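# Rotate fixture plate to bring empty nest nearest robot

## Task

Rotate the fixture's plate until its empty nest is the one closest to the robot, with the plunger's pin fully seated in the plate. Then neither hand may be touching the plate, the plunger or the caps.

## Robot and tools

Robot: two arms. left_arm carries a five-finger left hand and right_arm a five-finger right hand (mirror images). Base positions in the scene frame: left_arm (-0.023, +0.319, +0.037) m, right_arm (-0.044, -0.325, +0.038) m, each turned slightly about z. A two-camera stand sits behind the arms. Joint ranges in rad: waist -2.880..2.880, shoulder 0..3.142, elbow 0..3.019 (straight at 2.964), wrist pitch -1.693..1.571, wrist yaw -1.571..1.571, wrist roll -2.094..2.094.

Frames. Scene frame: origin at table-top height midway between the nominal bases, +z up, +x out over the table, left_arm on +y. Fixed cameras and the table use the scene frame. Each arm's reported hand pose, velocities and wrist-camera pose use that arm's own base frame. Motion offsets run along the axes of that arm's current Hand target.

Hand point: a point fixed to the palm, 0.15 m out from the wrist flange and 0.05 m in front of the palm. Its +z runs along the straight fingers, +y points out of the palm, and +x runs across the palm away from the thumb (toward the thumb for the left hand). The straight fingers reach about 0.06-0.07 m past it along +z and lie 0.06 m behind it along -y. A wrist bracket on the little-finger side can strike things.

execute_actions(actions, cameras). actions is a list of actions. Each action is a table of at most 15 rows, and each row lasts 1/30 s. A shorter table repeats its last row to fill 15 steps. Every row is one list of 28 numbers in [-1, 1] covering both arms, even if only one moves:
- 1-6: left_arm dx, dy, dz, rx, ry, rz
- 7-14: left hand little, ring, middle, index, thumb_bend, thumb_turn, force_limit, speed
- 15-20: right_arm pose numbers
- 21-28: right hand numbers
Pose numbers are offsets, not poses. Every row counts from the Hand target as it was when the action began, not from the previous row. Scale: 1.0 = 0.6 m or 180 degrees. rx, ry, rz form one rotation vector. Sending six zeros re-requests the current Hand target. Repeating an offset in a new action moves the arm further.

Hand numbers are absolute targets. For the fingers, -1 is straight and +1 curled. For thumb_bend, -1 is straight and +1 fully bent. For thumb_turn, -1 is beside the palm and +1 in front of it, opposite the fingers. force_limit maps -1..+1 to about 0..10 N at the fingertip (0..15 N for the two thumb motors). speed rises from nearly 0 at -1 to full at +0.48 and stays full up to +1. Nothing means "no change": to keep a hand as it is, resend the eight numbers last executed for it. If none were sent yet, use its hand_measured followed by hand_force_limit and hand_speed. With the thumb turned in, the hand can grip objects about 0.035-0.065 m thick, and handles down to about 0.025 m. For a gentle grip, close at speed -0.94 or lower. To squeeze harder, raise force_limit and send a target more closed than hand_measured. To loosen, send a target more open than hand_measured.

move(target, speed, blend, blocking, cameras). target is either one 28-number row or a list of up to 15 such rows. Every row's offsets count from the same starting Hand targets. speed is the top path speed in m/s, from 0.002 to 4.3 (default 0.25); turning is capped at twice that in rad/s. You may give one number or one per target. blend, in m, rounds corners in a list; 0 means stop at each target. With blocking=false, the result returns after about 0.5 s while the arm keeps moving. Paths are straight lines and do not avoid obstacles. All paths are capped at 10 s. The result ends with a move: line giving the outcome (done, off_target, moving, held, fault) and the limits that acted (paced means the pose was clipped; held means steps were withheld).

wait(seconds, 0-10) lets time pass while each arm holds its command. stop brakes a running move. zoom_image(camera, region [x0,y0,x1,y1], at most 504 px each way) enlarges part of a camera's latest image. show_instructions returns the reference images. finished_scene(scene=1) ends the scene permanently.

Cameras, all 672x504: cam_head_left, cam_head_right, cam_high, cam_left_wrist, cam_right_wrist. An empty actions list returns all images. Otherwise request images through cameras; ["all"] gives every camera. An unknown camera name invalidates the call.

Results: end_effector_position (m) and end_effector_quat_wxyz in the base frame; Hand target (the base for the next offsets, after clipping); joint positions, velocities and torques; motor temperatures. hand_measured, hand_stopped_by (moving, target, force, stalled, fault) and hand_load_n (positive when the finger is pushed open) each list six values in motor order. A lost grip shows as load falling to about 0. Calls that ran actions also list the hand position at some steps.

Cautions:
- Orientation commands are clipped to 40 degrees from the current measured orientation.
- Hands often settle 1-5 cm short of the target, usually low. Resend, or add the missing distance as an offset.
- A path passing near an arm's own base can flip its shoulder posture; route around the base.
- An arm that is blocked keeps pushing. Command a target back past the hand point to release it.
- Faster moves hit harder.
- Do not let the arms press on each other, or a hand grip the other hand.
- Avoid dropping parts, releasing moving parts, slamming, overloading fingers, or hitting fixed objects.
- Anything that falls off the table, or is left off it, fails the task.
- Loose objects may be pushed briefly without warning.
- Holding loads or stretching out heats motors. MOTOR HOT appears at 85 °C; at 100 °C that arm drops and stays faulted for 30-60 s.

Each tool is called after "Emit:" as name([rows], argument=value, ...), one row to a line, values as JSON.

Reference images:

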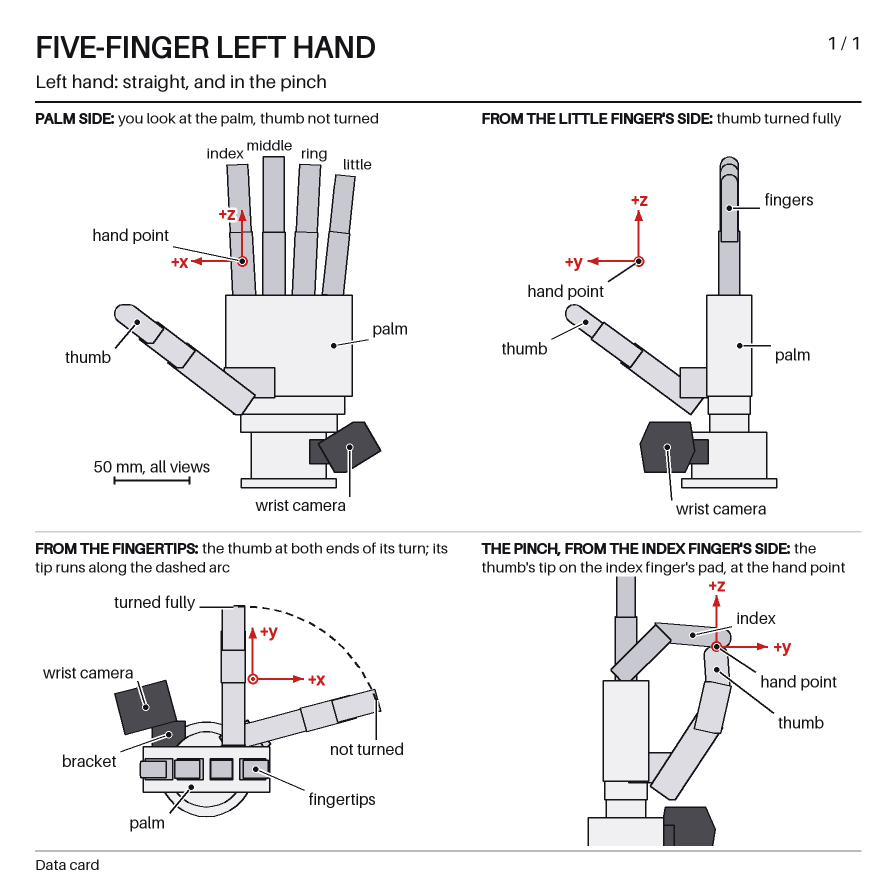

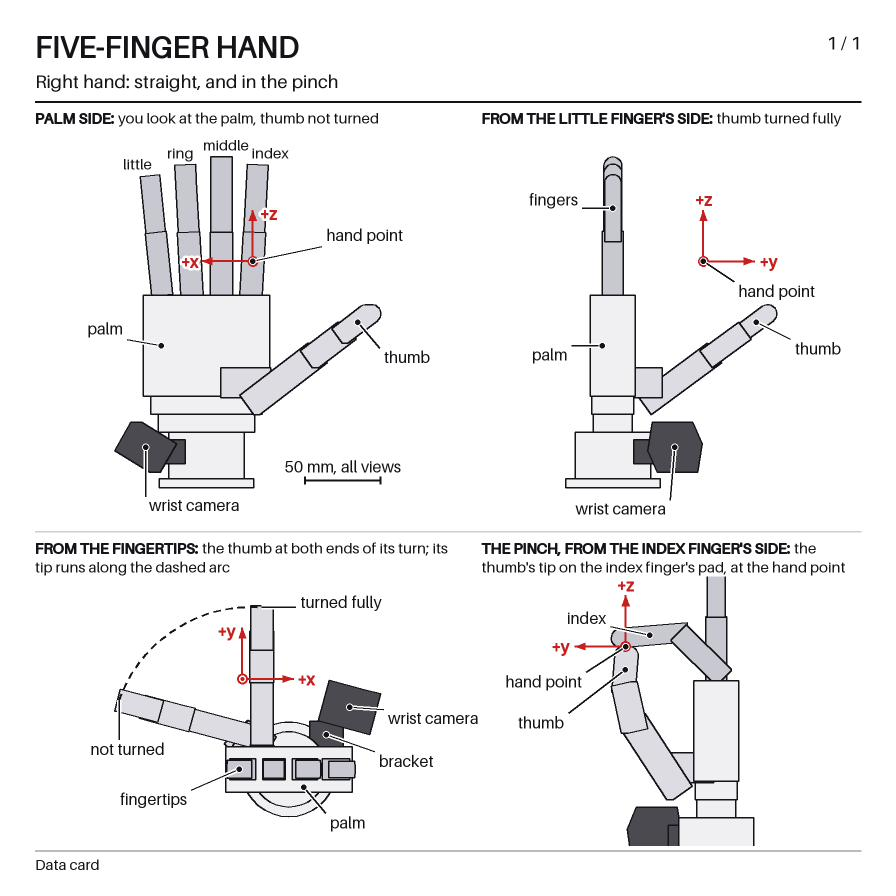

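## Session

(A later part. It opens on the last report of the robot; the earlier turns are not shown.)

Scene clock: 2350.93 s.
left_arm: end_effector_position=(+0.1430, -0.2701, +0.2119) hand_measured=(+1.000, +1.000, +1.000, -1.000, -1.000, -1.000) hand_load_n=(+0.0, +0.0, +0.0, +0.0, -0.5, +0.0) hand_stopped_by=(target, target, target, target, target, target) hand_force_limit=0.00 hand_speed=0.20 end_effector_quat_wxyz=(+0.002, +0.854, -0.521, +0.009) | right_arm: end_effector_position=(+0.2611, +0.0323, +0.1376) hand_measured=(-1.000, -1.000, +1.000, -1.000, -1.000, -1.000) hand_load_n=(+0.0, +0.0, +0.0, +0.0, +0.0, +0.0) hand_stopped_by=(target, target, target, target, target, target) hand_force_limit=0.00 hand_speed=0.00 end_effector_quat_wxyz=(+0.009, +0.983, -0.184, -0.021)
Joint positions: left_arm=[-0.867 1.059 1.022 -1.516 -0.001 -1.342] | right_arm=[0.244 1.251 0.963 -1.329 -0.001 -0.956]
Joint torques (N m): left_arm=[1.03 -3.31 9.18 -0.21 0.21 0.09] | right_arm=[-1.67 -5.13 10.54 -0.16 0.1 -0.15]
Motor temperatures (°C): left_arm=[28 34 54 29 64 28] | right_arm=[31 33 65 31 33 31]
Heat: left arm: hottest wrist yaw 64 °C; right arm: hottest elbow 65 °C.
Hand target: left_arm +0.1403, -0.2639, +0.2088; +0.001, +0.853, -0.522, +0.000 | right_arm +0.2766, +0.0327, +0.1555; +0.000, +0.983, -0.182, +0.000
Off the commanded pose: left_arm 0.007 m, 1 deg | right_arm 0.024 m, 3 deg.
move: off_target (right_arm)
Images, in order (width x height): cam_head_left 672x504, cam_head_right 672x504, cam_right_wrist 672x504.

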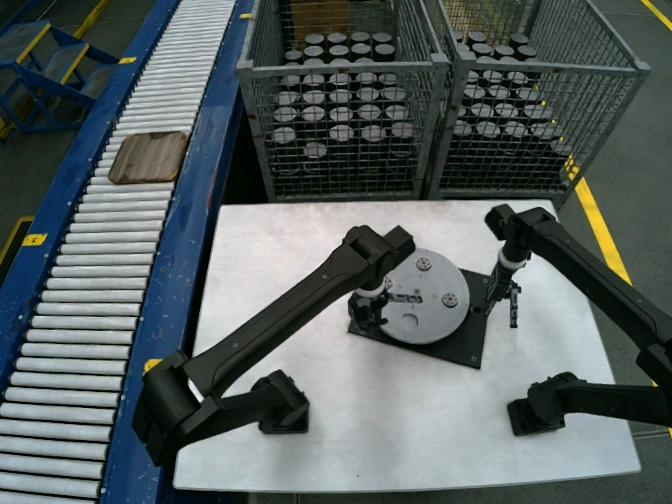

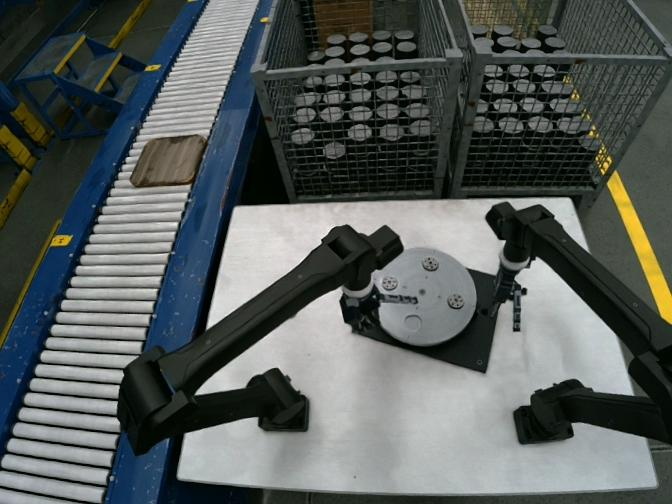

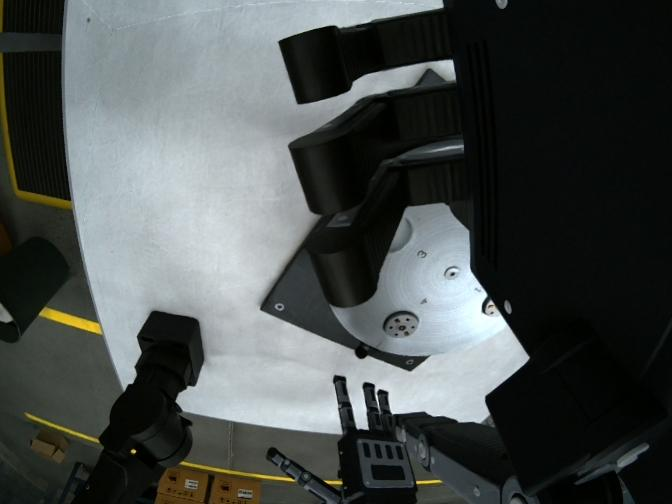

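Emit:
zoom_image(camera="cam_right_wrist", region=[320, 310, 440, 390])

Emit:
wait(seconds=0, cameras=["cam_left_wrist"])

Emit:
zoom_image(camera="cam_left_wrist", region=[200, 0, 340, 130])

Scaled by 4.200 from the camera's 672x504 image, which has a finer 960x720 frame.

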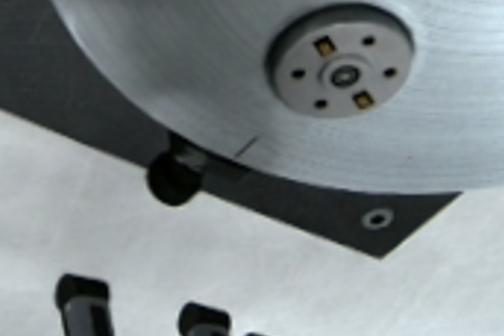

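Scene clock: 2357.97 s.
left_arm: end_effector_position=(+0.1430, -0.2700, +0.2119) hand_measured=(+1.000, +1.000, +1.000, -1.000, -1.000, -1.000) hand_load_n=(+0.0, +0.0, +0.0, +0.0, +0.0, +0.0) hand_stopped_by=(target, target, target, target, target, target) hand_force_limit=0.00 hand_speed=0.20 end_effector_quat_wxyz=(+0.002, +0.854, -0.521, +0.009) | right_arm: end_effector_position=(+0.2611, +0.0323, +0.1376) hand_measured=(-1.000, -1.000, +1.000, -1.000, -1.000, -1.000) hand_load_n=(+0.0, +0.5, +0.0, +0.0, +0.0, +0.0) hand_stopped_by=(target, target, target, target, target, target) hand_force_limit=0.00 hand_speed=0.00 end_effector_quat_wxyz=(+0.009, +0.983, -0.184, -0.021)
Joint positions: left_arm=[-0.867 1.059 1.022 -1.516 -0.001 -1.342] | right_arm=[0.244 1.251 0.963 -1.329 -0.001 -0.956]
Joint torques (N m): left_arm=[1.03 -3.31 9.17 -0.21 0.21 0.07] | right_arm=[-2.08 -5.13 10.47 -0.14 0.11 -0.12]
Motor temperatures (°C): left_arm=[28 34 54 29 61 28] | right_arm=[31 33 65 31 33 31]
Heat: left arm: hottest wrist yaw 61 °C; right arm: hottest elbow 65 °C.
Hand target: left_arm +0.1403, -0.2639, +0.2088; +0.001, +0.853, -0.522, +0.000 | right_arm +0.2766, +0.0327, +0.1555; +0.000, +0.983, -0.182, +0.000
Off the commanded pose: left_arm 0.007 m, 1 deg | right_arm 0.024 m, 3 deg.
Images, in order (width x height): cam_left_wrist 672x504.

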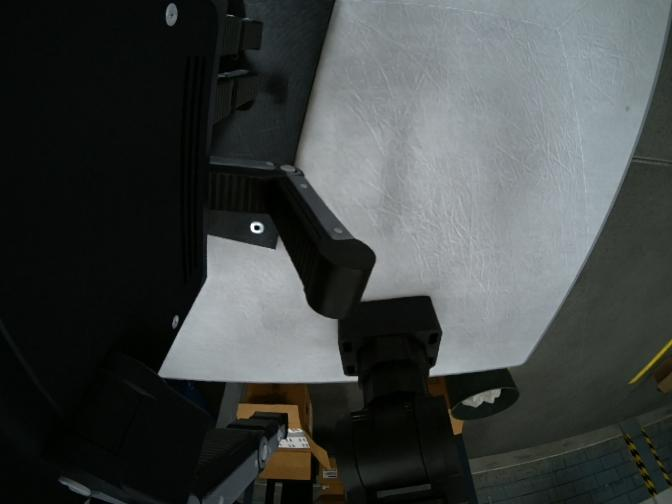

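Scaled by 3.600 from the camera's 672x504 image, which has a finer 960x720 frame.

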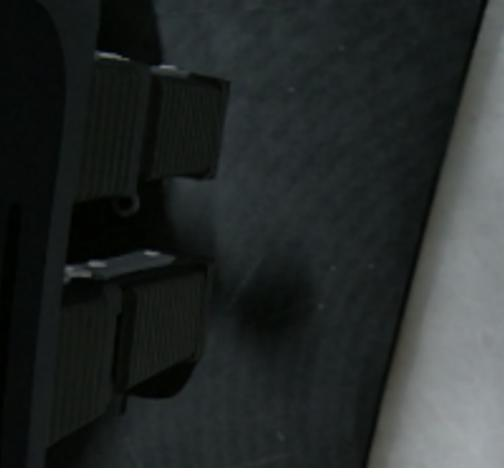

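Emit:
move([
  [-0.25,-0.1,-0.2,0,0,0,1,1,1,-1,-1,-1,0,0.2,0,0,-0.12,0,0,0,-1,-1,1,-1,-1,-1,0,0],
  [-0.25,-0.1,-0.2,0,0,0,1,1,1,-1,-1,-1,0,0.2,-0.02,0.05,-0.17,0,0,0,-1,-1,1,-1,-1,-1,0,0],
], speed=[0.12,0.15], blend=[0.02,0], cameras=["all"])

Emit:
zoom_image(camera="cam_head_left", region=[440, 290, 500, 335])

Emit:
zoom_image(camera="cam_left_wrist", region=[200, 0, 340, 130])

Scene clock: 2369.93 s.
left_arm: end_effector_position=(+0.1254, -0.1049, +0.3059) hand_measured=(+1.000, +1.000, +1.000, -1.000, -1.000, -1.000) hand_load_n=(+0.0, +0.0, +0.0, +0.0, +0.0, +0.0) hand_stopped_by=(target, target, target, target, target, target) hand_force_limit=0.00 hand_speed=0.20 end_effector_quat_wxyz=(-0.029, +0.828, -0.535, +0.165) | right_arm: end_effector_position=(+0.2442, +0.0099, +0.2405) hand_measured=(-1.000, -1.000, +1.000, -1.000, -1.000, -1.000) hand_load_n=(+0.0, +0.0, +0.0, +0.0, +0.0, +0.0) hand_stopped_by=(target, target, target, target, target, target) hand_force_limit=0.00 hand_speed=0.00 end_effector_quat_wxyz=(+0.008, +0.983, -0.184, -0.018)
Joint positions: left_arm=[-0.238 0.587 1.043 -1.696 0.053 -0.672] | right_arm=[0.186 1.148 1.154 -1.617 0.002 -1.014]
Joint torques (N m): left_arm=[1.14 2.32 14.17 0.35 0.25 0.06] | right_arm=[-1.79 -2.78 10.95 -0.17 0.07 -0.09]
Motor temperatures (°C): left_arm=[27 34 54 29 58 28] | right_arm=[31 33 65 31 32 31]
Heat: left arm: hottest wrist yaw 58 °C; right arm: hottest elbow 65 °C.
Hand target: left_arm +0.1255, -0.1030, +0.3286; +0.001, +0.853, -0.522, +0.000 | right_arm +0.2547, +0.0091, +0.2574; +0.000, +0.983, -0.182, +0.000
Off the commanded pose: left_arm 0.023 m, 19 deg | right_arm 0.020 m, 2 deg.
joint sent to its limit (left arm) — joint 4 (wrist pitch), lower limit. The joint targets are off in orientation, not in position.
move: off_target (left_arm, right_arm)

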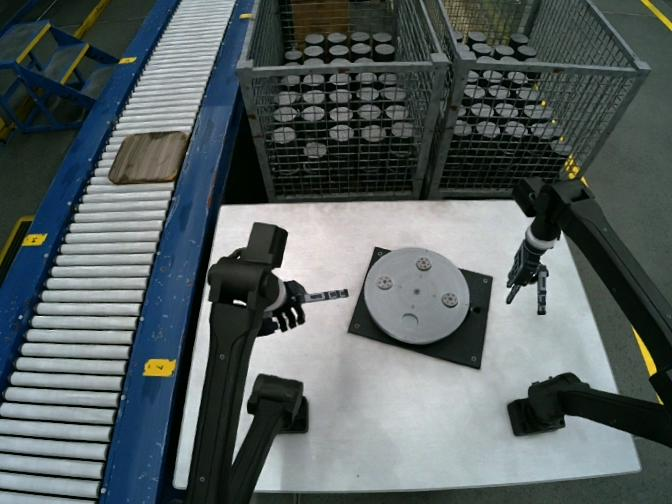

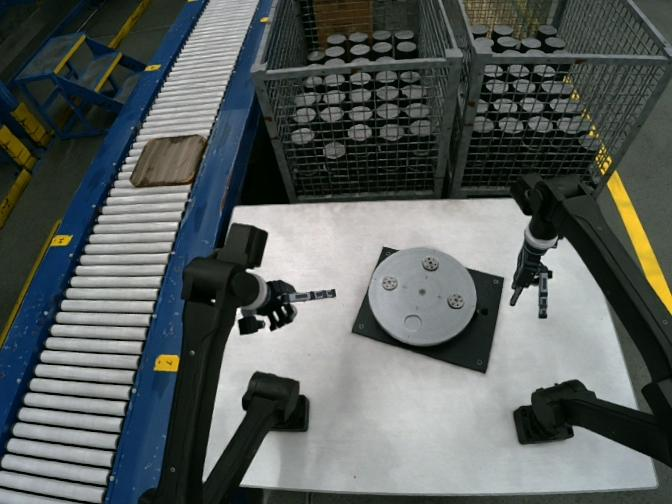

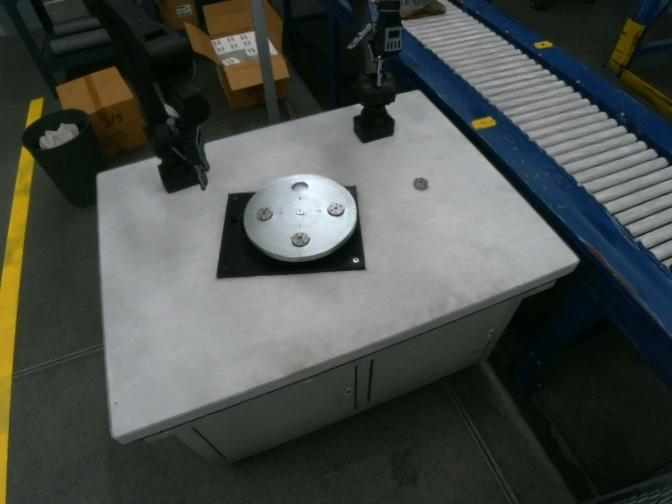

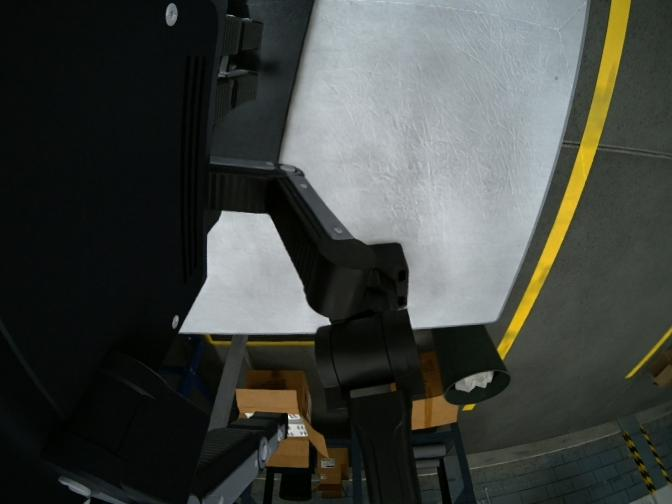

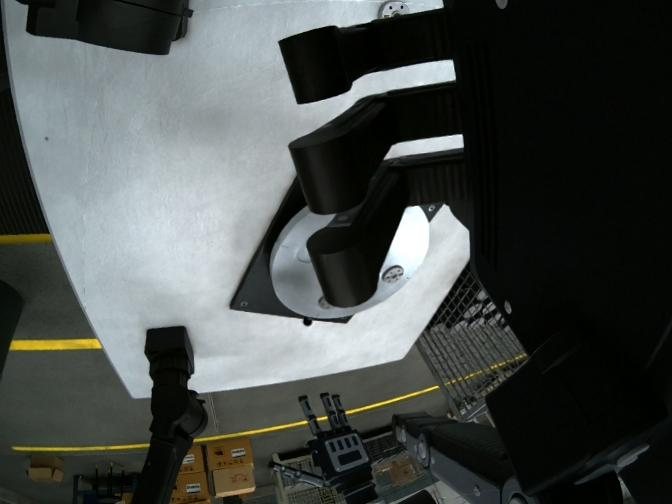

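Scaled by 8.400 from the camera's 672x504 image, which has a finer 960x720 frame.

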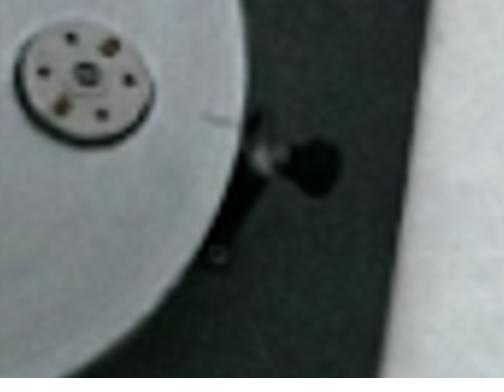

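Scaled by 3.600 from the camera's 672x504 image, which has a finer 960x720 frame.

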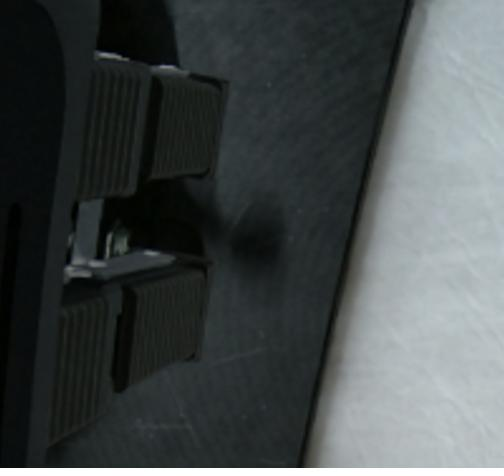

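Emit:
zoom_image(camera="cam_high", region=[215, 165, 375, 285])

Emit:
zoom_image(camera="cam_head_right", region=[350, 235, 510, 380])

Scaled by 3.150 from the camera's 672x504 image, which has a finer 960x720 frame.

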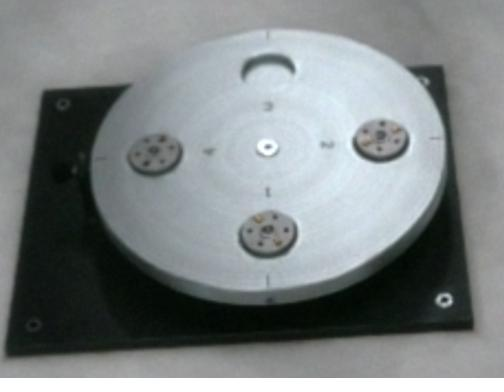

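Scaled by 3.150 from the camera's 672x504 image, which has a finer 960x720 frame.

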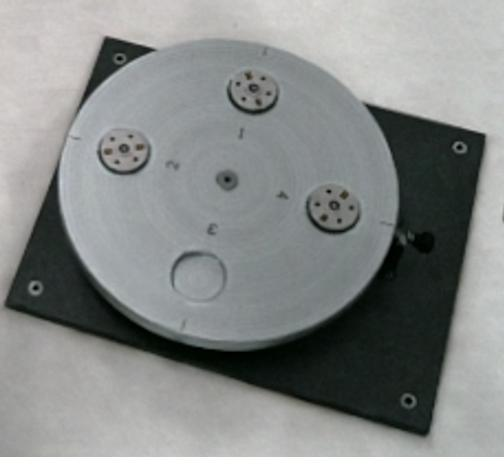

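Emit:
finished_scene()

The scene is finished: the task was done.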